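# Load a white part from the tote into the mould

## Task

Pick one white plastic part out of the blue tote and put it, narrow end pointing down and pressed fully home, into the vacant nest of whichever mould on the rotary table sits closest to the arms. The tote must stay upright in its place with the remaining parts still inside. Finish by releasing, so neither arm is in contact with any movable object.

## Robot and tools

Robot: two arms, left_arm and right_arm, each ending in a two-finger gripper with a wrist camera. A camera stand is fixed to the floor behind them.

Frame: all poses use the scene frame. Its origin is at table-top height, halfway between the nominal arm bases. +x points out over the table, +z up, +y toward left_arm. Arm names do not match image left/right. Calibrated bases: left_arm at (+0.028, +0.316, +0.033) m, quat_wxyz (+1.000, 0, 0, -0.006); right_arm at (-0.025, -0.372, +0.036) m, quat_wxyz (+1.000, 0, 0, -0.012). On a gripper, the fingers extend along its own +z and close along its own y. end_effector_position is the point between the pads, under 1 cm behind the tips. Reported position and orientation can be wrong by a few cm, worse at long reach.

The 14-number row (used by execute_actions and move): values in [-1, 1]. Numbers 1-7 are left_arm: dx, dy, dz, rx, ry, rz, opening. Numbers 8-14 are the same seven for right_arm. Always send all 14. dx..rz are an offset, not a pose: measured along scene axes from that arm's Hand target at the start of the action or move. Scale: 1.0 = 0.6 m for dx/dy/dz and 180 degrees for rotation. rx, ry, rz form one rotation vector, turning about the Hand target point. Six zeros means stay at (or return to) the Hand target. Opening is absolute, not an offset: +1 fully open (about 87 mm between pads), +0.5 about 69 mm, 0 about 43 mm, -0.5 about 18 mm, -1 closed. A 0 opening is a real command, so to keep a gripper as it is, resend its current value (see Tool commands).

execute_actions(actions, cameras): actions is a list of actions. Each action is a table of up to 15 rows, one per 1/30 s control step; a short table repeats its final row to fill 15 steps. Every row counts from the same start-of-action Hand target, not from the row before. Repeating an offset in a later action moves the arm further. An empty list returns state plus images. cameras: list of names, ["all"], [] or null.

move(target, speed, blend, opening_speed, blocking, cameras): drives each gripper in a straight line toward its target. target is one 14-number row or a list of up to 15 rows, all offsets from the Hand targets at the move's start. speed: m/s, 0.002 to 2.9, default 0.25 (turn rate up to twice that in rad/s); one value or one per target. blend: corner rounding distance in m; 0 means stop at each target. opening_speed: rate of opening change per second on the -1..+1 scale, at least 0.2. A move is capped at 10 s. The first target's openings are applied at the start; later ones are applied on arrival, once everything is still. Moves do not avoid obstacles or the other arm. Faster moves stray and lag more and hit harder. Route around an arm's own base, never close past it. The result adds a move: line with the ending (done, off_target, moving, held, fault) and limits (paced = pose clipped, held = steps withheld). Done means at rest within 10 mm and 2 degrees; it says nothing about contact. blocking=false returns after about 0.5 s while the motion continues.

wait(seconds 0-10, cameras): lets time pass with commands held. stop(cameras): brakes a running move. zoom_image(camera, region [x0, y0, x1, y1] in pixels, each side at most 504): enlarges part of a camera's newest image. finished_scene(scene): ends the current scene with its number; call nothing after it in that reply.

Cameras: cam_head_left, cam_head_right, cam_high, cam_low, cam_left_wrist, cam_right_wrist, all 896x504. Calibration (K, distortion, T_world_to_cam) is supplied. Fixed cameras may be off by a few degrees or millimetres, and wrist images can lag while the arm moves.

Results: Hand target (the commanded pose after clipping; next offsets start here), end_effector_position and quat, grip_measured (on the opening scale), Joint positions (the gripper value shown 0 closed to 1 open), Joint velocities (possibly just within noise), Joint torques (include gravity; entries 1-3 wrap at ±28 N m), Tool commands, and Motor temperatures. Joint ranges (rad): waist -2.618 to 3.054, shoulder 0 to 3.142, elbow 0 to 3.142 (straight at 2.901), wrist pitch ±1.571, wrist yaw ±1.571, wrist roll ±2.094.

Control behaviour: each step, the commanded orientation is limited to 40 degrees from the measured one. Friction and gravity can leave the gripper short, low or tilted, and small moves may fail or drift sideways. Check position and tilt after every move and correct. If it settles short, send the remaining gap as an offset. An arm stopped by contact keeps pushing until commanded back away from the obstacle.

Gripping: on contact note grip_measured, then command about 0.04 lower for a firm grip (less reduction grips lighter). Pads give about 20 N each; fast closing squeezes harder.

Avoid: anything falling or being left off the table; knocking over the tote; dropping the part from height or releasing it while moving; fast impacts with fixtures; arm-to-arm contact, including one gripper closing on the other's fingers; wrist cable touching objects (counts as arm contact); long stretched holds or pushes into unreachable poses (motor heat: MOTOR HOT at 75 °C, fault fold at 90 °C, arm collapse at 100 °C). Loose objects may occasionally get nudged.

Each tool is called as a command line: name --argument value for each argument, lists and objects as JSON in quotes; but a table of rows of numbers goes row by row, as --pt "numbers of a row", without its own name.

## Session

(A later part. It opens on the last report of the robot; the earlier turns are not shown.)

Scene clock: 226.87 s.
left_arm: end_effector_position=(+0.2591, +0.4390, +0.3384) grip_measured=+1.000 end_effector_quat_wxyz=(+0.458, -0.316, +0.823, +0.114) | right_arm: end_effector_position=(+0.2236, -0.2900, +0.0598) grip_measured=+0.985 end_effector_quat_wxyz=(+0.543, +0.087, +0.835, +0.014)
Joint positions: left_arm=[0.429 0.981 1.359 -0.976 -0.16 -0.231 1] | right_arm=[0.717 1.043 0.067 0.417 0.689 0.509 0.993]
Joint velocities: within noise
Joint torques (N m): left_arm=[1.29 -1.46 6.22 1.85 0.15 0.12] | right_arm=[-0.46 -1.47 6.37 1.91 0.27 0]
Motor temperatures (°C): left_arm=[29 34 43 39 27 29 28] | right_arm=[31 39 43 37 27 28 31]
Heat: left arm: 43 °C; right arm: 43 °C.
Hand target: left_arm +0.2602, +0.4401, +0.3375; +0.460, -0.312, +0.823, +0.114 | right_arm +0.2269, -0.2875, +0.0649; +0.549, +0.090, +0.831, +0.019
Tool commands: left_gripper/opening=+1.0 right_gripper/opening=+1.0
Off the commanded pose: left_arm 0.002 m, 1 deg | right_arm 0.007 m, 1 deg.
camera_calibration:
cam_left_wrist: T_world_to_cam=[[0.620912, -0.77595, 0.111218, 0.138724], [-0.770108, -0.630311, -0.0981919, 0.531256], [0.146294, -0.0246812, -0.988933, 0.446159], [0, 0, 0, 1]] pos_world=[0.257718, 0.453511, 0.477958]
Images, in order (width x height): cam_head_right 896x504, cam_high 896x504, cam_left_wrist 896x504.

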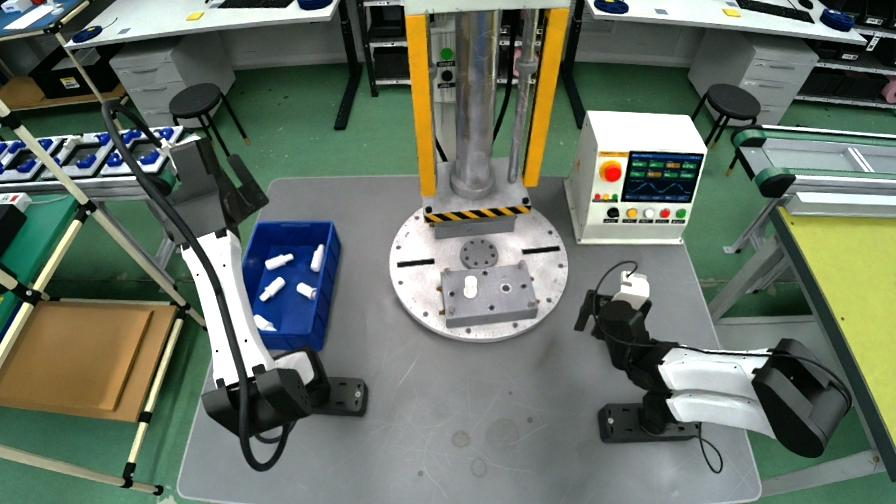

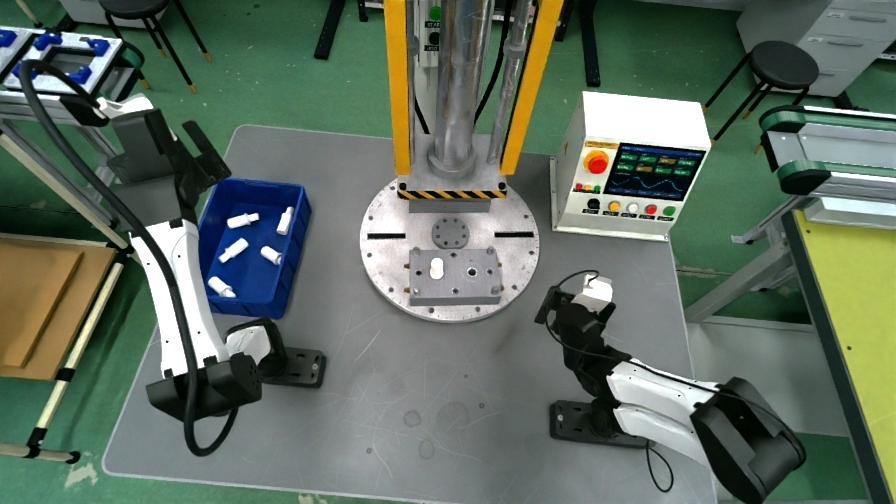

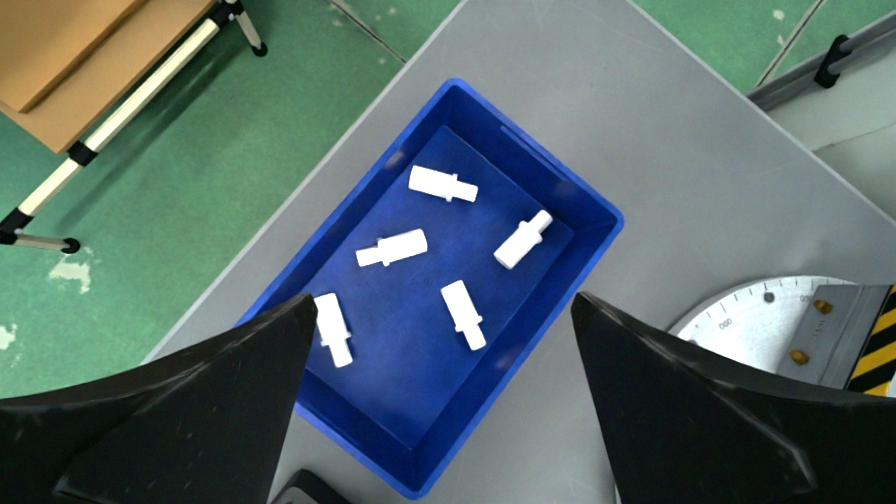

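move --target '[0.043,-0.0902,-0.1958,-0.2292,0.2185,0.1191,0.1,0,0,0,0,0,0,1]' --speed 0.12 --cameras '["all"]'

Scene clock: 316.30 s.
left_arm: end_effector_position=(+0.2825, +0.3849, +0.2174) grip_measured=+0.100 end_effector_quat_wxyz=(+0.002, -0.529, +0.849, +0.004) | right_arm: end_effector_position=(+0.2236, -0.2900, +0.0598) grip_measured=+0.985 end_effector_quat_wxyz=(+0.543, +0.087, +0.835, +0.014)
Joint positions: left_arm=[0.377 1.674 1.668 -1.562 -0.009 -0.75 0.55] | right_arm=[0.717 1.043 0.067 0.417 0.689 0.509 0.993]
Joint torques (N m): left_arm=[1.33 -5.07 9.37 0.2 0.18 -0.1] | right_arm=[-0.39 -1.48 6.32 1.92 0.29 -0.02]
Heat: left arm: 43 °C; right arm: 44 °C.
Hand target: left_arm +0.2860, +0.3860, +0.2200; +0.000, -0.537, +0.844, -0.001 | right_arm +0.2269, -0.2875, +0.0649; +0.549, +0.090, +0.831, +0.019
Off the commanded pose: left_arm 0.004 m, 1 deg | right_arm 0.007 m, 1 deg.
move: done
camera_calibration:
cam_left_wrist: T_world_to_cam=[[0.900658, -0.43452, 0.00259735, -0.0910611], [-0.281299, -0.578491, 0.765649, 0.157375], [-0.331187, -0.690319, -0.643253, 0.637718], [0, 0, 0, 1]] pos_world=[0.337488, 0.491701, 0.289956]

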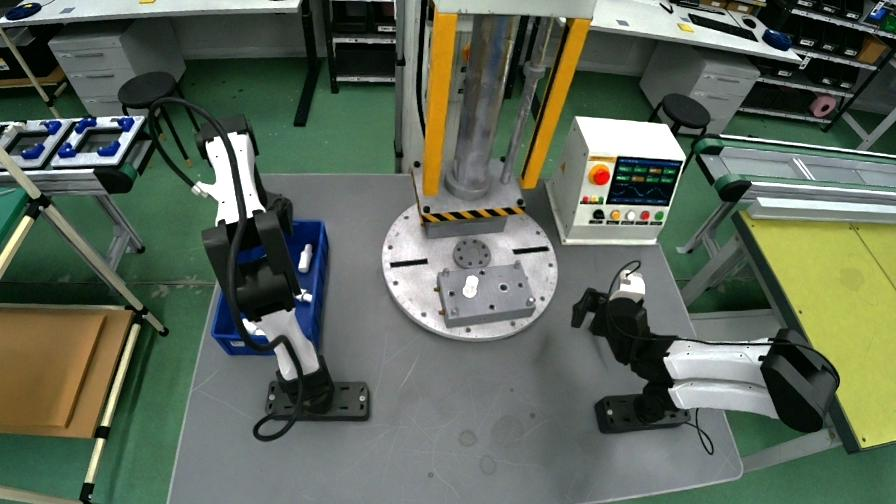

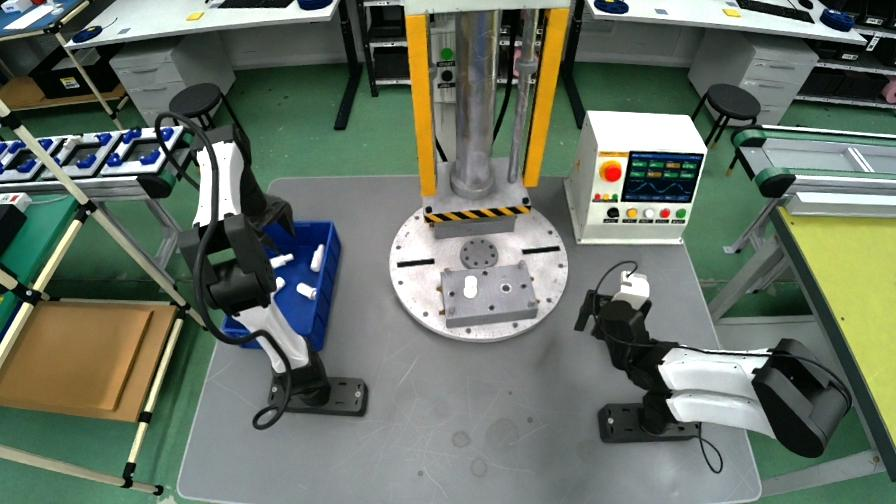

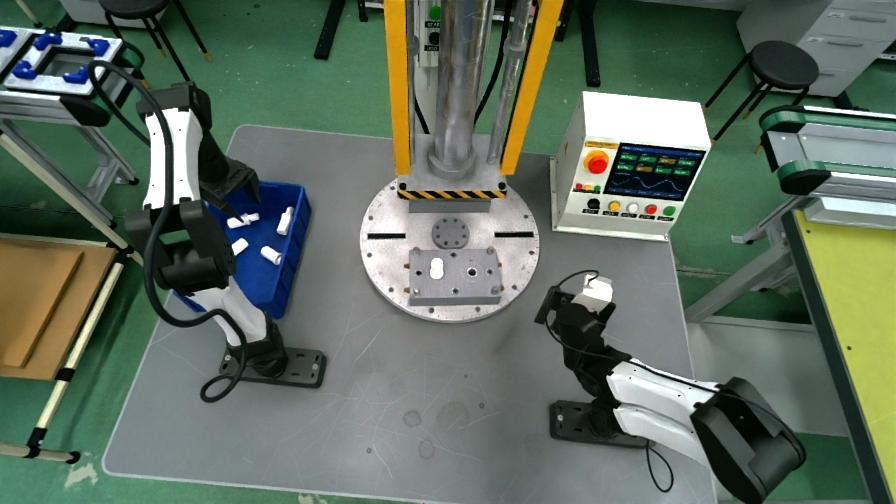

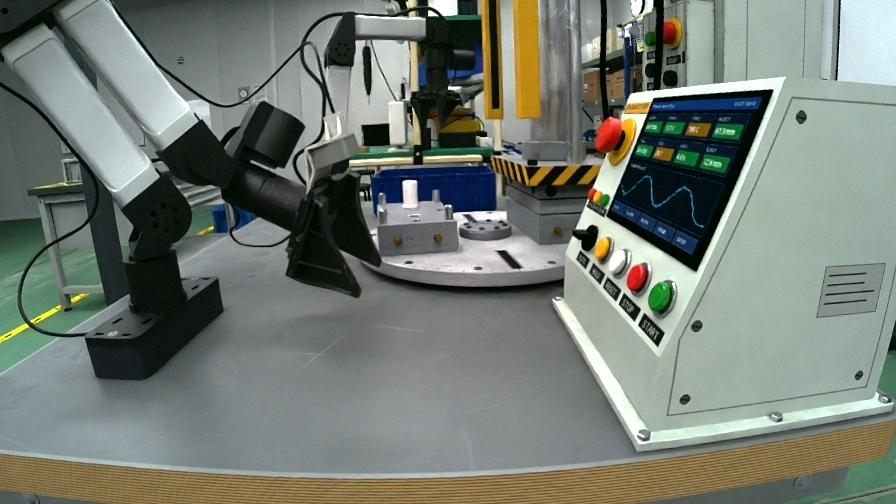

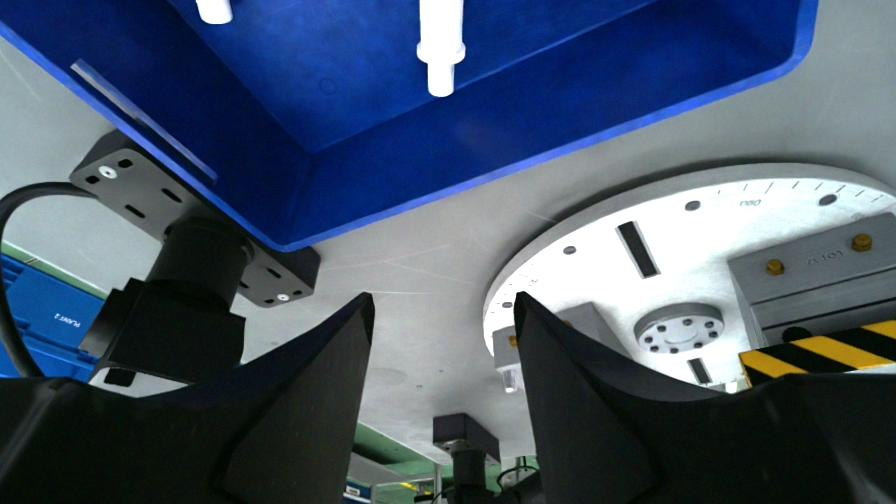

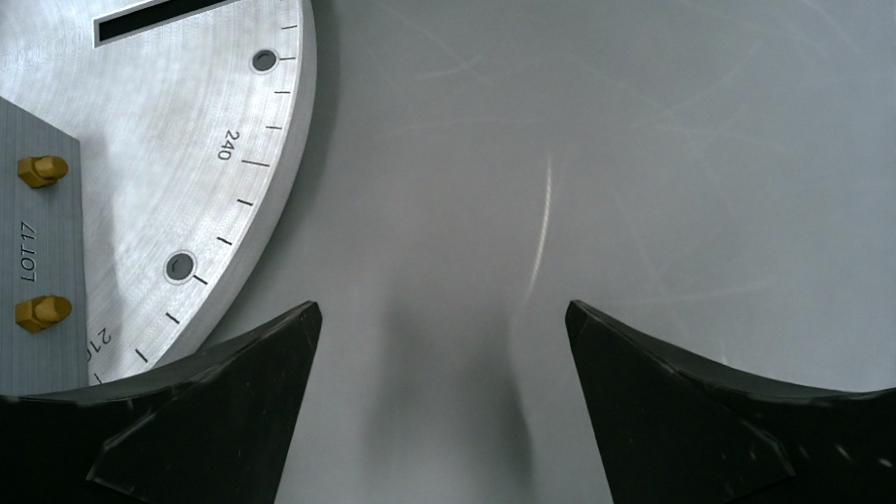

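move --target '[0.0073,0.015,-0.15,0,0,0,0.1,0,0,0,0,0,0,1]' --speed 0.08 --cameras '["cam_left_wrist","cam_high","cam_head_right"]'

Scene clock: 358.27 s.
left_arm: end_effector_position=(+0.2902, +0.3942, +0.1370) grip_measured=+0.100 end_effector_quat_wxyz=(+0.008, -0.537, +0.843, +0.003) | right_arm: end_effector_position=(+0.2236, -0.2900, +0.0598) grip_measured=+0.985 end_effector_quat_wxyz=(+0.543, +0.087, +0.835, +0.014)
Joint positions: left_arm=[0.399 1.678 1.352 -1.231 -0.008 -0.747 0.55] | right_arm=[0.717 1.043 0.067 0.417 0.689 0.509 0.993]
Joint torques (N m): left_arm=[1.31 -5.11 6.05 0.49 0.15 0.1] | right_arm=[-0.34 -1.43 6.3 1.92 0.3 0.01]
Heat: left arm: 46 °C; right arm: 44 °C.
Hand target: left_arm +0.2904, +0.3950, +0.1301; +0.000, -0.537, +0.844, -0.001 | right_arm +0.2269, -0.2875, +0.0649; +0.549, +0.090, +0.831, +0.019
Off the commanded pose: left_arm 0.007 m, 1 deg | right_arm 0.007 m, 1 deg.
move: done
camera_calibration:
cam_left_wrist: T_world_to_cam=[[0.908703, -0.417277, 0.0117604, -0.104145], [-0.279138, -0.586448, 0.760369, 0.229821], [-0.310387, -0.694232, -0.649385, 0.591256], [0, 0, 0, 1]] pos_world=[0.342307, 0.50179, 0.210429]
Images, in order (width x height): cam_head_right 896x504, cam_high 896x504, cam_left_wrist 896x504.

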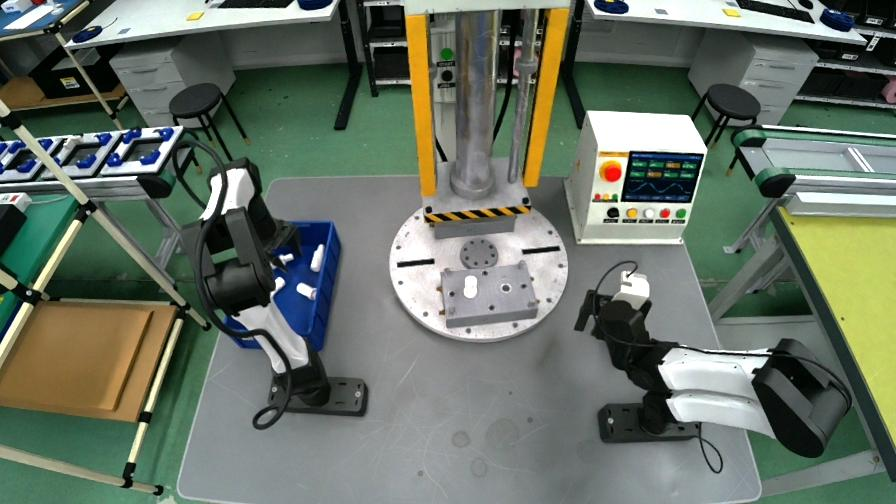

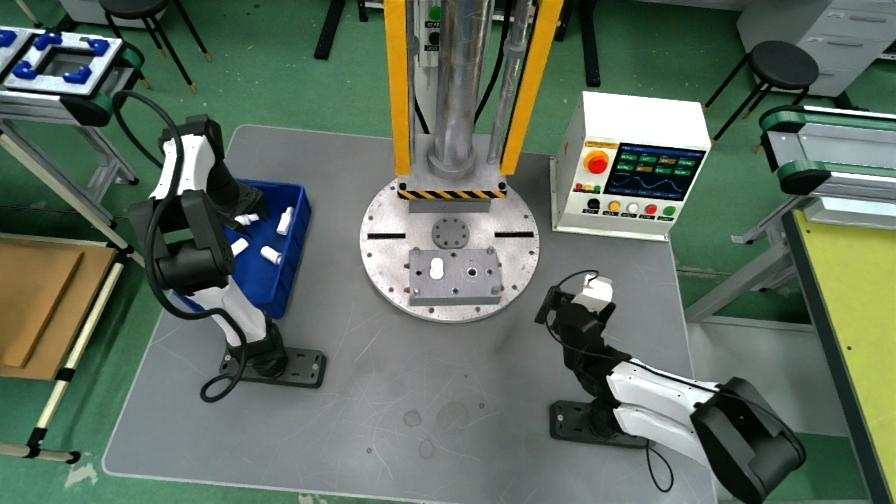

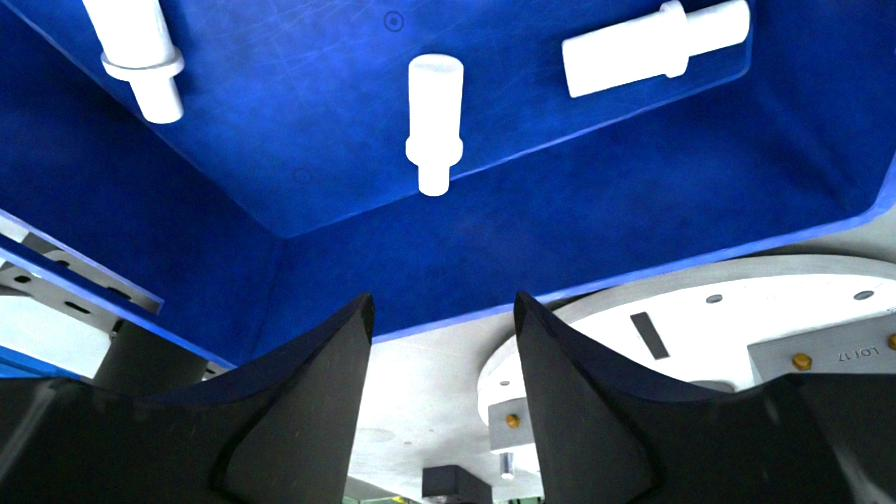

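execute_actions --actions '[]' --cameras '["cam_low", "cam_left_wrist"]'

zoom_image --camera "cam_low" --region '[270, 100, 400, 310]'

zoom_image --camera "cam_low" --region '[380, 0, 500, 160]'

Scene clock: 394.57 s.
left_arm: end_effector_position=(+0.2903, +0.3942, +0.1370) grip_measured=+0.100 end_effector_quat_wxyz=(+0.008, -0.537, +0.843, +0.003) | right_arm: end_effector_position=(+0.2236, -0.2900, +0.0598) grip_measured=+0.985 end_effector_quat_wxyz=(+0.543, +0.087, +0.835, +0.014)
Joint positions: left_arm=[0.399 1.678 1.352 -1.23 -0.008 -0.747 0.55] | right_arm=[0.717 1.043 0.067 0.417 0.689 0.509 0.993]
Joint velocities: within noise
Joint torques (N m): left_arm=[1.35 -5.11 6.05 0.47 0.15 0.1] | right_arm=[-0.34 -1.44 6.26 1.92 0.31 0.02]
Motor temperatures (°C): left_arm=[29 35 44 33 27 29 28] | right_arm=[30 37 44 39 27 28 31]
Heat: left arm: 44 °C; right arm: 44 °C.
Hand target: left_arm +0.2904, +0.3950, +0.1301; +0.000, -0.537, +0.844, -0.001 | right_arm +0.2269, -0.2875, +0.0649; +0.549, +0.090, +0.831, +0.019
Tool commands: left_gripper/opening=+0.1 right_gripper/opening=+1.0
Off the commanded pose: left_arm 0.007 m, 1 deg | right_arm 0.007 m, 1 deg.
camera_calibration:
cam_left_wrist: T_world_to_cam=[[0.908717, -0.41723, 0.0123307, -0.104428], [-0.279518, -0.586313, 0.760333, 0.229861], [-0.310004, -0.694374, -0.649416, 0.591165], [0, 0, 0, 1]] pos_world=[0.342409, 0.501689, 0.210429]
Images, in order (width x height): cam_low 896x504, cam_left_wrist 896x504.

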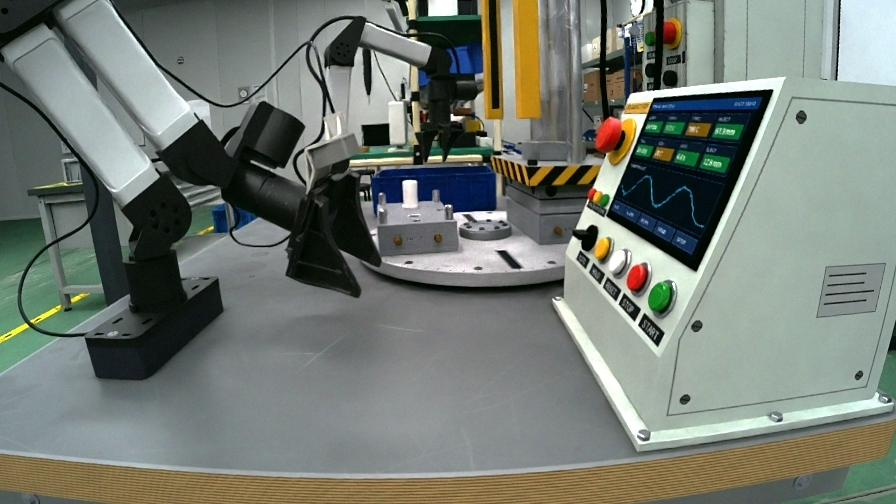

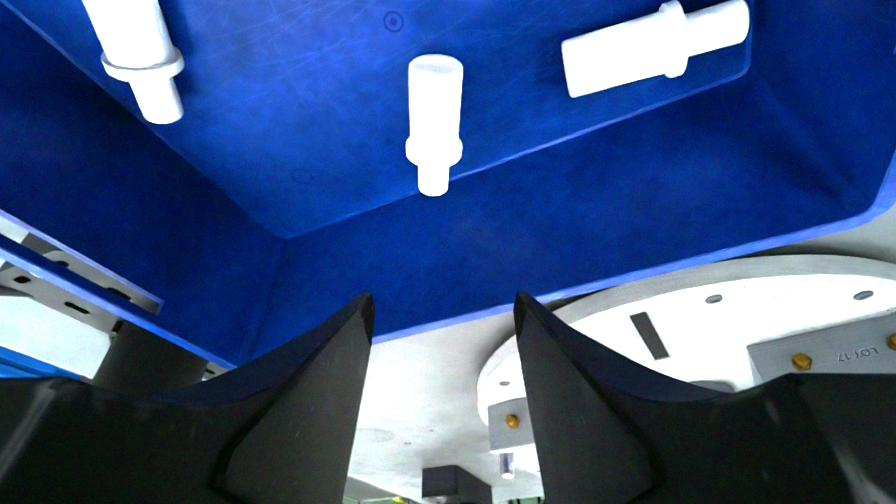

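Scaled by 2.400 from the camera's 896x504 image, which has a finer 1280x720 frame.

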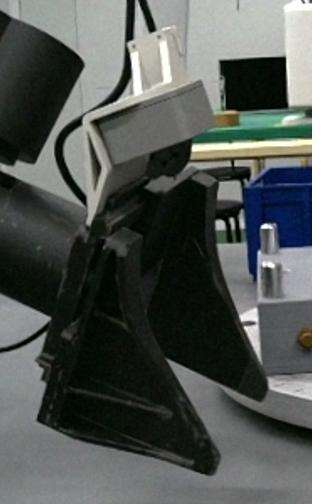

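Scaled by 3.150 from the camera's 896x504 image, which has a finer 1280x720 frame.

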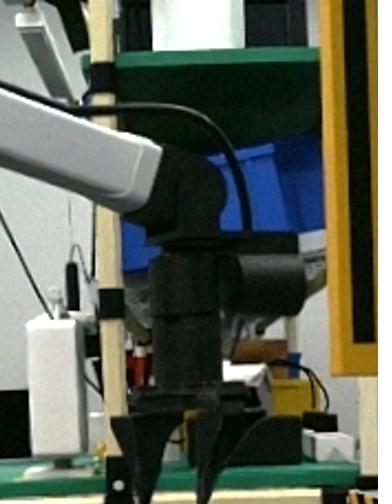

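execute_actions --actions '[]' --cameras '["cam_high", "cam_head_right", "cam_head_left"]'

zoom_image --camera "cam_head_right" --region '[190, 150, 350, 360]'

zoom_image --camera "cam_high" --region '[150, 110, 320, 310]'

zoom_image --camera "cam_head_left" --region '[190, 130, 340, 350]'

Scene clock: 469.83 s.
left_arm: end_effector_position=(+0.2903, +0.3942, +0.1370) grip_measured=+0.100 end_effector_quat_wxyz=(+0.008, -0.537, +0.843, +0.003) | right_arm: end_effector_position=(+0.2236, -0.2900, +0.0598) grip_measured=+0.985 end_effector_quat_wxyz=(+0.543, +0.087, +0.835, +0.014)
Joint positions: left_arm=[0.399 1.678 1.352 -1.23 -0.008 -0.747 0.55] | right_arm=[0.717 1.043 0.067 0.417 0.689 0.509 0.993]
Joint velocities: within noise
Joint torques (N m): left_arm=[1.32 -5.12 6.02 0.47 0.14 0.1] | right_arm=[-0.42 -1.36 6.3 1.91 0.29 -0.02]
Motor temperatures (°C): left_arm=[29 35 43 32 27 29 28] | right_arm=[30 37 44 39 27 28 31]
Heat: left arm: 43 °C; right arm: 44 °C.
Hand target: left_arm +0.2904, +0.3950, +0.1301; +0.000, -0.537, +0.844, -0.001 | right_arm +0.2269, -0.2875, +0.0649; +0.549, +0.090, +0.831, +0.019
Tool commands: left_gripper/opening=+0.1 right_gripper/opening=+1.0
Off the commanded pose: left_arm 0.007 m, 1 deg | right_arm 0.007 m, 1 deg.
Images, in order (width x height): cam_head_left 896x504, cam_head_right 896x504, cam_high 896x504.

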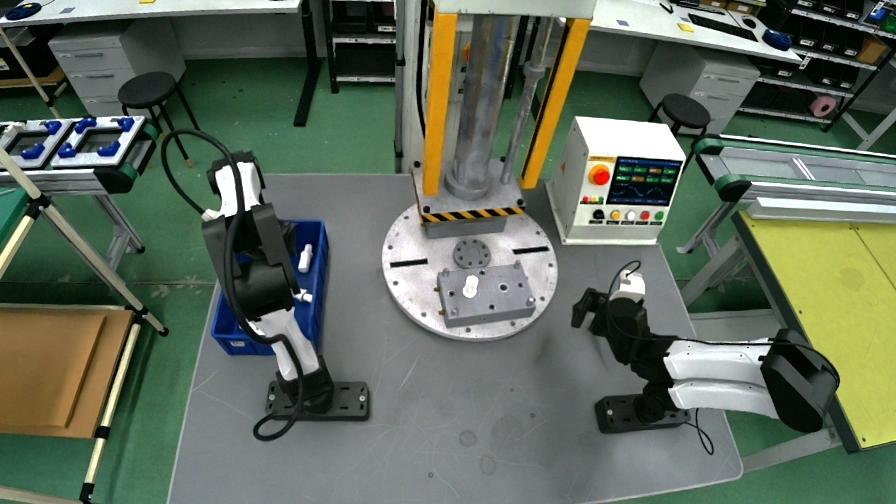

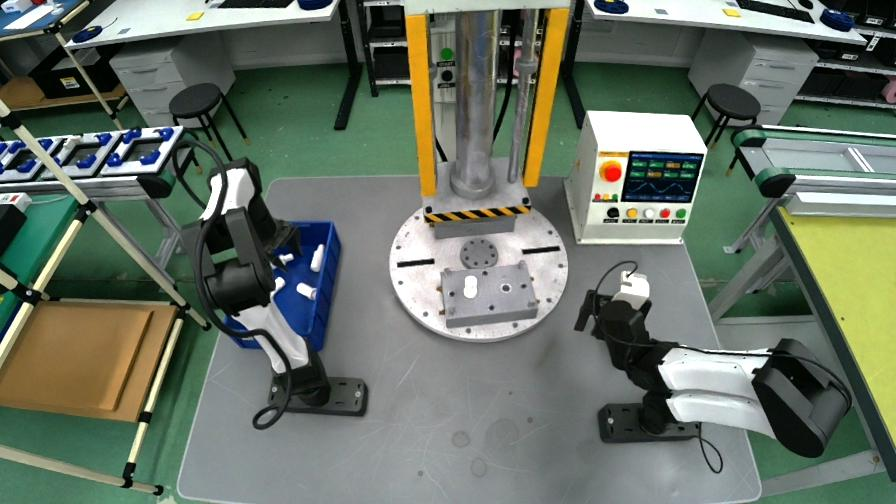

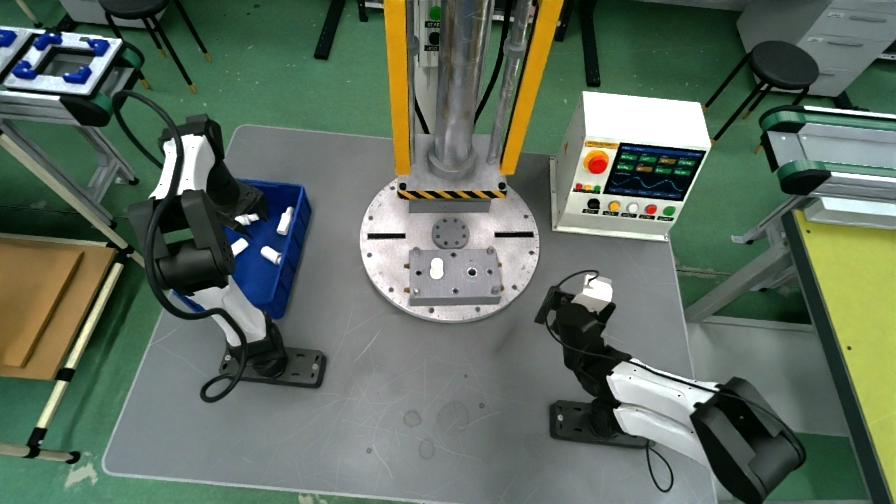

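Scaled by 2.400 from the camera's 896x504 image, which has a finer 1280x720 frame.

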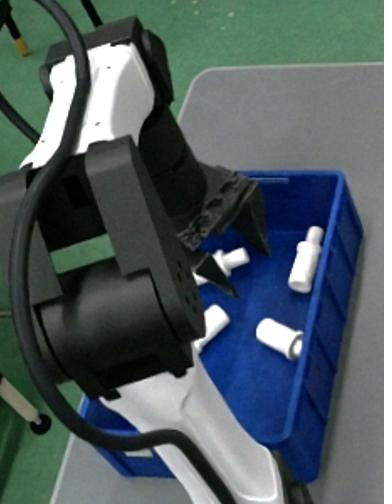

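Scaled by 2.520 from the camera's 896x504 image, which has a finer 1280x720 frame.

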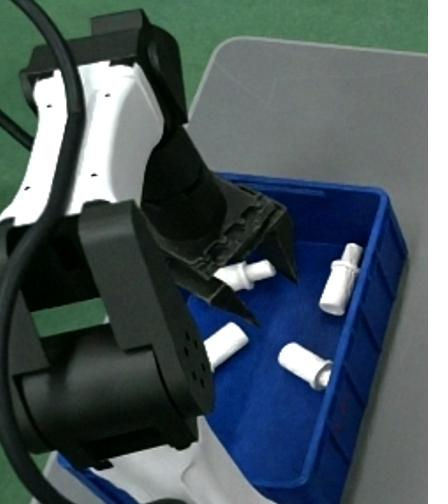

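Scaled by 2.291 from the camera's 896x504 image, which has a finer 1280x720 frame.

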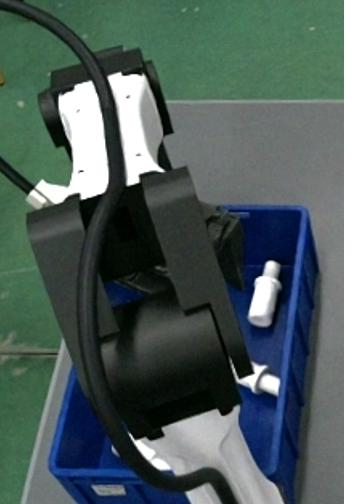

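move --pt "0.001 0.003 0.0 0.0754 -0.0353 0 0.1 0 0 0 0 0 0 1" --pt "0.001 0.003 -0.1 0.0754 -0.0353 0 0.1 0 0 0 0 0 0 1" --speed 0.06 --blend '[0.01,0]' --cameras '["cam_left_wrist","cam_head_left","cam_head_right"]'

Scene clock: 534.47 s.
left_arm: end_effector_position=(+0.2912, +0.3961, +0.0766) grip_measured=+0.100 end_effector_quat_wxyz=(+0.112, -0.530, +0.838, +0.060) | right_arm: end_effector_position=(+0.2236, -0.2900, +0.0598) grip_measured=+0.985 end_effector_quat_wxyz=(+0.543, +0.087, +0.835, +0.014)
Joint positions: left_arm=[0.304 1.562 0.997 -0.82 -0.176 -0.821 0.55] | right_arm=[0.717 1.043 0.067 0.417 0.689 0.509 0.993]
Joint torques (N m): left_arm=[0.08 -4.36 6.05 0.8 -0.24 -0.09] | right_arm=[-0.28 -1.51 6.41 1.92 0.29 0.02]
Heat: left arm: 43 °C; right arm: 44 °C.
Hand target: left_arm +0.2908, +0.3968, +0.0700; +0.110, -0.532, +0.837, +0.069 | right_arm +0.2269, -0.2875, +0.0649; +0.549, +0.090, +0.831, +0.019
Off the commanded pose: left_arm 0.007 m, 1 deg | right_arm 0.007 m, 1 deg.
move: done
camera_calibration:
cam_left_wrist: T_world_to_cam=[[0.904357, -0.425916, 0.0271049, -0.100168], [-0.359734, -0.726577, 0.585386, 0.369477], [-0.229631, -0.539148, -0.810302, 0.481025], [0, 0, 0, 1]] pos_world=[0.333959, 0.485135, 0.176204]
Images, in order (width x height): cam_head_left 896x504, cam_head_right 896x504, cam_left_wrist 896x504.

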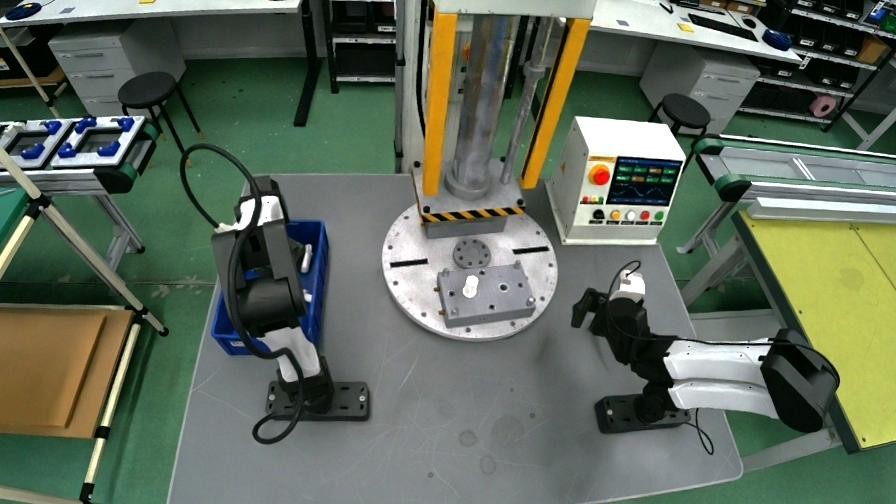

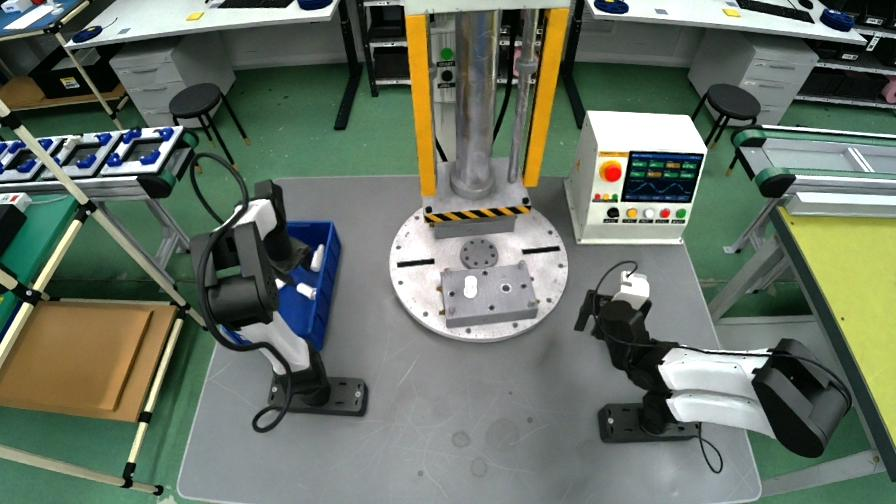

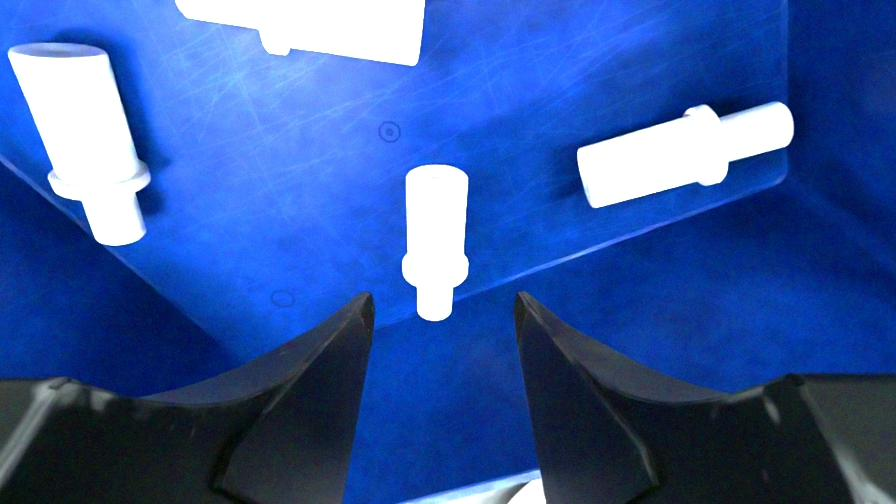

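move --target '[-0.0045,0.0025,-0.09,0,0,0,0.1,0,0,0,0,0,0,1]' --speed 0.05 --cameras '["cam_left_wrist","cam_head_left"]'

Scene clock: 546.67 s.
left_arm: end_effector_position=(+0.2901, +0.3958, +0.0221) grip_measured=+0.100 end_effector_quat_wxyz=(+0.112, -0.530, +0.838, +0.061) | right_arm: end_effector_position=(+0.2236, -0.2900, +0.0598) grip_measured=+0.985 end_effector_quat_wxyz=(+0.543, +0.087, +0.835, +0.014)
Joint positions: left_arm=[0.304 1.655 0.854 -0.585 -0.176 -0.821 0.55] | right_arm=[0.717 1.043 0.067 0.417 0.689 0.509 0.993]
Joint torques (N m): left_arm=[0.73 -4.63 5.56 0.79 -0.22 -0.01] | right_arm=[-0.35 -1.32 6.35 1.92 0.3 0]
Heat: left arm: 42 °C; right arm: 44 °C.
Hand target: left_arm +0.2882, +0.3984, +0.0160; +0.110, -0.532, +0.837, +0.069 | right_arm +0.2269, -0.2875, +0.0649; +0.549, +0.090, +0.831, +0.019
Off the commanded pose: left_arm 0.007 m, 1 deg | right_arm 0.007 m, 1 deg.
move: done
camera_calibration:
cam_left_wrist: T_world_to_cam=[[0.904433, -0.425804, 0.0262877, -0.0977994], [-0.359145, -0.726691, 0.585607, 0.400598], [-0.230251, -0.539083, -0.810169, 0.436608], [0, 0, 0, 1]] pos_world=[0.332855, 0.484835, 0.121704]
Images, in order (width x height): cam_head_left 896x504, cam_left_wrist 896x504.

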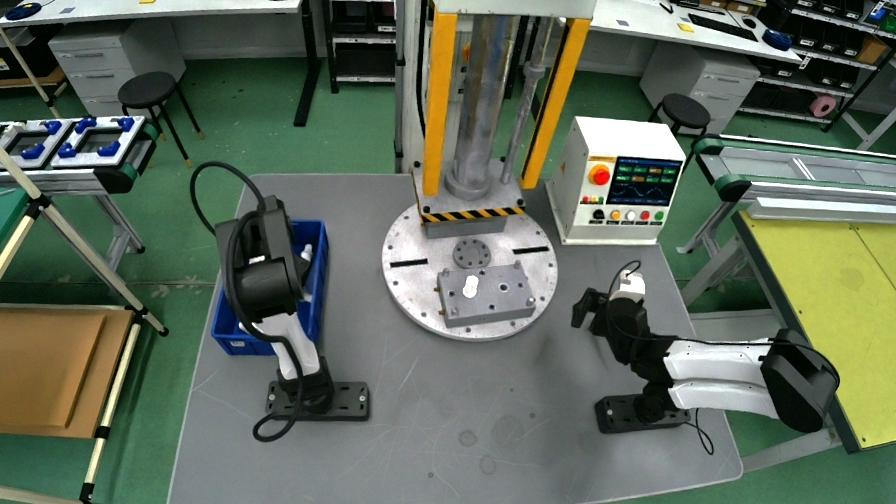

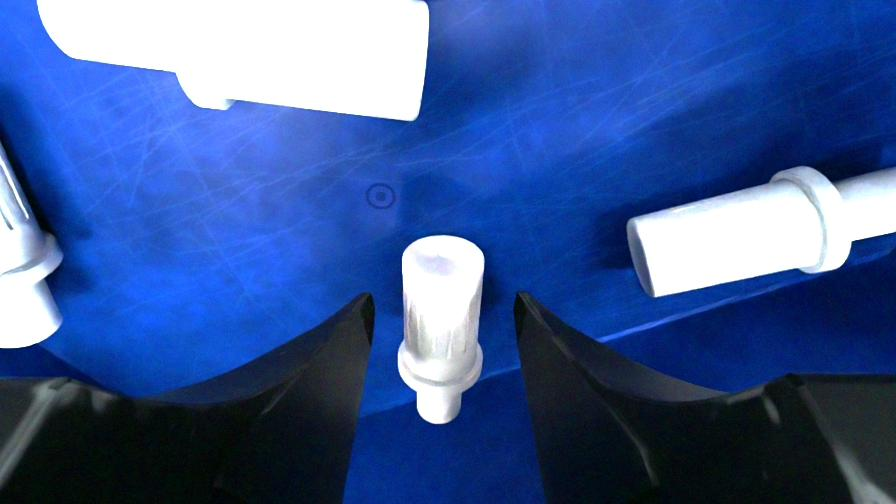

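move --target '[-0.001,0.0008,-0.0085,0,0,0,0.1,0,0,0,0,0,0,1]' --speed 0.03 --cameras '["cam_left_wrist"]'

Scene clock: 554.60 s.
left_arm: end_effector_position=(+0.2902, +0.3959, +0.0174) grip_measured=+0.100 end_effector_quat_wxyz=(+0.113, -0.531, +0.838, +0.060) | right_arm: end_effector_position=(+0.2236, -0.2900, +0.0598) grip_measured=+0.985 end_effector_quat_wxyz=(+0.543, +0.087, +0.835, +0.014)
Joint positions: left_arm=[0.304 1.664 0.843 -0.562 -0.176 -0.821 0.55] | right_arm=[0.717 1.043 0.067 0.417 0.689 0.509 0.993]
Joint torques (N m): left_arm=[0.94 -4.59 5.41 0.82 -0.22 0.01] | right_arm=[-0.31 -1.44 6.27 1.92 0.26 -0.03]
Heat: left arm: 42 °C; right arm: 44 °C.
Hand target: left_arm +0.2877, +0.3989, +0.0110; +0.110, -0.532, +0.837, +0.069 | right_arm +0.2269, -0.2875, +0.0649; +0.549, +0.090, +0.831, +0.019
Off the commanded pose: left_arm 0.008 m, 1 deg | right_arm 0.007 m, 1 deg.
move: done
camera_calibration:
cam_left_wrist: T_world_to_cam=[[0.904387, -0.425813, 0.0276973, -0.0977413], [-0.360223, -0.727063, 0.584481, 0.403934], [-0.228742, -0.538574, -0.810935, 0.4322], [0, 0, 0, 1]] pos_world=[0.332765, 0.484839, 0.117101]
Images, in order (width x height): cam_left_wrist 896x504.

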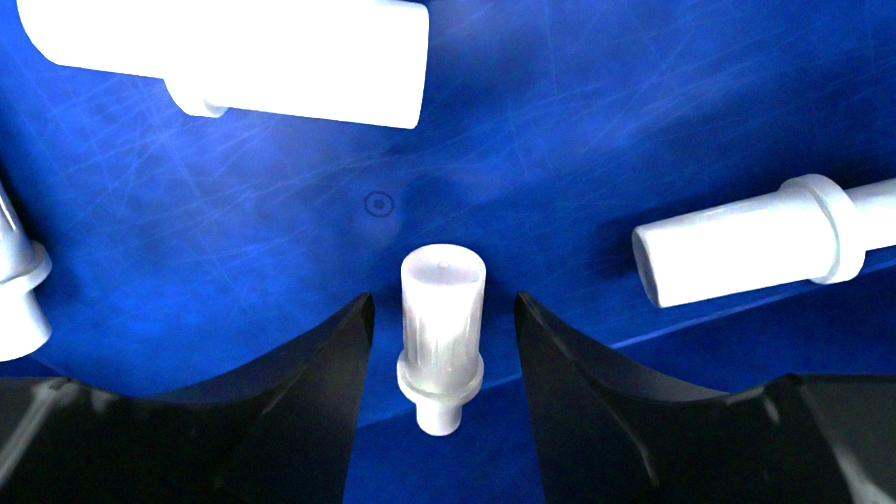

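move --target '[0,0,0,0,0,0,-0.5,0,0,0,0,0,0,1]' --speed 0.03 --opening_speed 0.3 --cameras '["cam_left_wrist"]'

Scene clock: 564.03 s.
left_arm: end_effector_position=(+0.2903, +0.3959, +0.0174) grip_measured=-0.343 end_effector_quat_wxyz=(+0.113, -0.531, +0.838, +0.060) | right_arm: end_effector_position=(+0.2236, -0.2900, +0.0598) grip_measured=+0.985 end_effector_quat_wxyz=(+0.543, +0.087, +0.835, +0.014)
Joint positions: left_arm=[0.304 1.664 0.843 -0.561 -0.176 -0.821 0.329] | right_arm=[0.717 1.043 0.067 0.417 0.689 0.509 0.993]
Joint torques (N m): left_arm=[0.9 -4.59 5.45 0.81 -0.24 0.01] | right_arm=[-0.32 -1.42 6.34 1.92 0.29 -0.01]
Heat: left arm: 42 °C; right arm: 44 °C.
Hand target: left_arm +0.2876, +0.3989, +0.0110; +0.110, -0.532, +0.837, +0.069 | right_arm +0.2269, -0.2875, +0.0649; +0.549, +0.090, +0.831, +0.019
Off the commanded pose: left_arm 0.008 m, 1 deg | right_arm 0.007 m, 1 deg.
move: done
camera_calibration:
cam_left_wrist: T_world_to_cam=[[0.904372, -0.425826, 0.0279895, -0.0978136], [-0.360445, -0.727112, 0.584284, 0.404165], [-0.228452, -0.538499, -0.811067, 0.43216], [0, 0, 0, 1]] pos_world=[0.332867, 0.484939, 0.117101]
Images, in order (width x height): cam_left_wrist 896x504.

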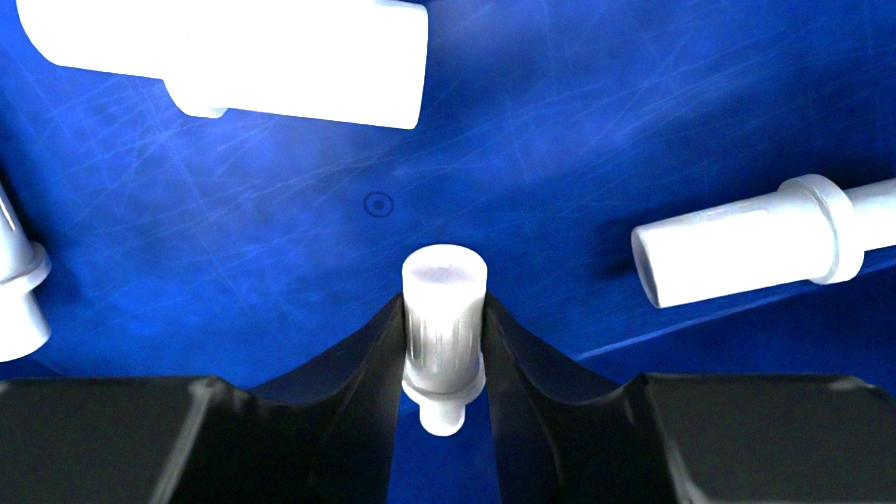

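move --target '[0,0,0.33,0,0,0,-0.5,0,0,0,0,0,0,1]' --speed 0.07 --cameras '["cam_left_wrist","cam_high"]'

Scene clock: 574.13 s.
left_arm: end_effector_position=(+0.2868, +0.3950, +0.2007) grip_measured=-0.343 end_effector_quat_wxyz=(+0.099, -0.530, +0.840, +0.065) | right_arm: end_effector_position=(+0.2236, -0.2900, +0.0598) grip_measured=+0.985 end_effector_quat_wxyz=(+0.543, +0.087, +0.835, +0.014)
Joint positions: left_arm=[0.304 1.537 1.473 -1.35 -0.178 -0.821 0.329] | right_arm=[0.717 1.043 0.067 0.417 0.689 0.509 0.993]
Joint torques (N m): left_arm=[0.96 -6.01 9.59 0.46 -0.21 0.02] | right_arm=[-0.27 -1.47 6.31 1.9 0.28 -0.01]
Heat: left arm: 43 °C; right arm: 44 °C.
Hand target: left_arm +0.2876, +0.3989, +0.2090; +0.110, -0.532, +0.837, +0.069 | right_arm +0.2269, -0.2875, +0.0649; +0.549, +0.090, +0.831, +0.019
Off the commanded pose: left_arm 0.009 m, 1 deg | right_arm 0.007 m, 1 deg.
move: done
camera_calibration:
cam_left_wrist: T_world_to_cam=[[0.90495, -0.425493, 0.00453904, -0.095711], [-0.342775, -0.722619, 0.600273, 0.28505], [-0.252132, -0.544773, -0.799782, 0.586556], [0, 0, 0, 1]] pos_world=[0.332211, 0.484798, 0.298443]
Images, in order (width x height): cam_high 896x504, cam_left_wrist 896x504.

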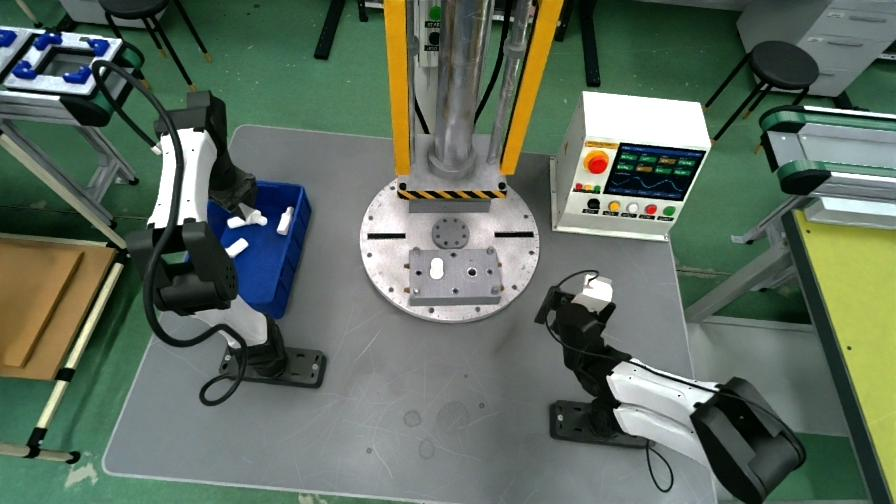

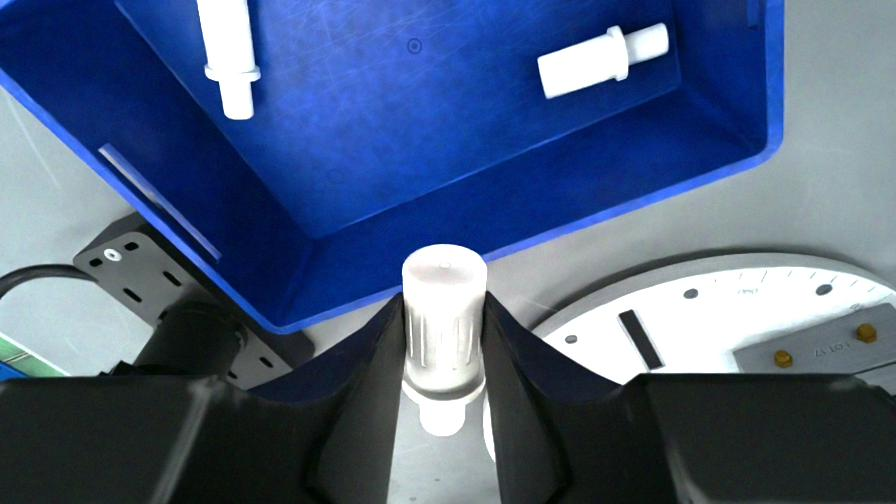

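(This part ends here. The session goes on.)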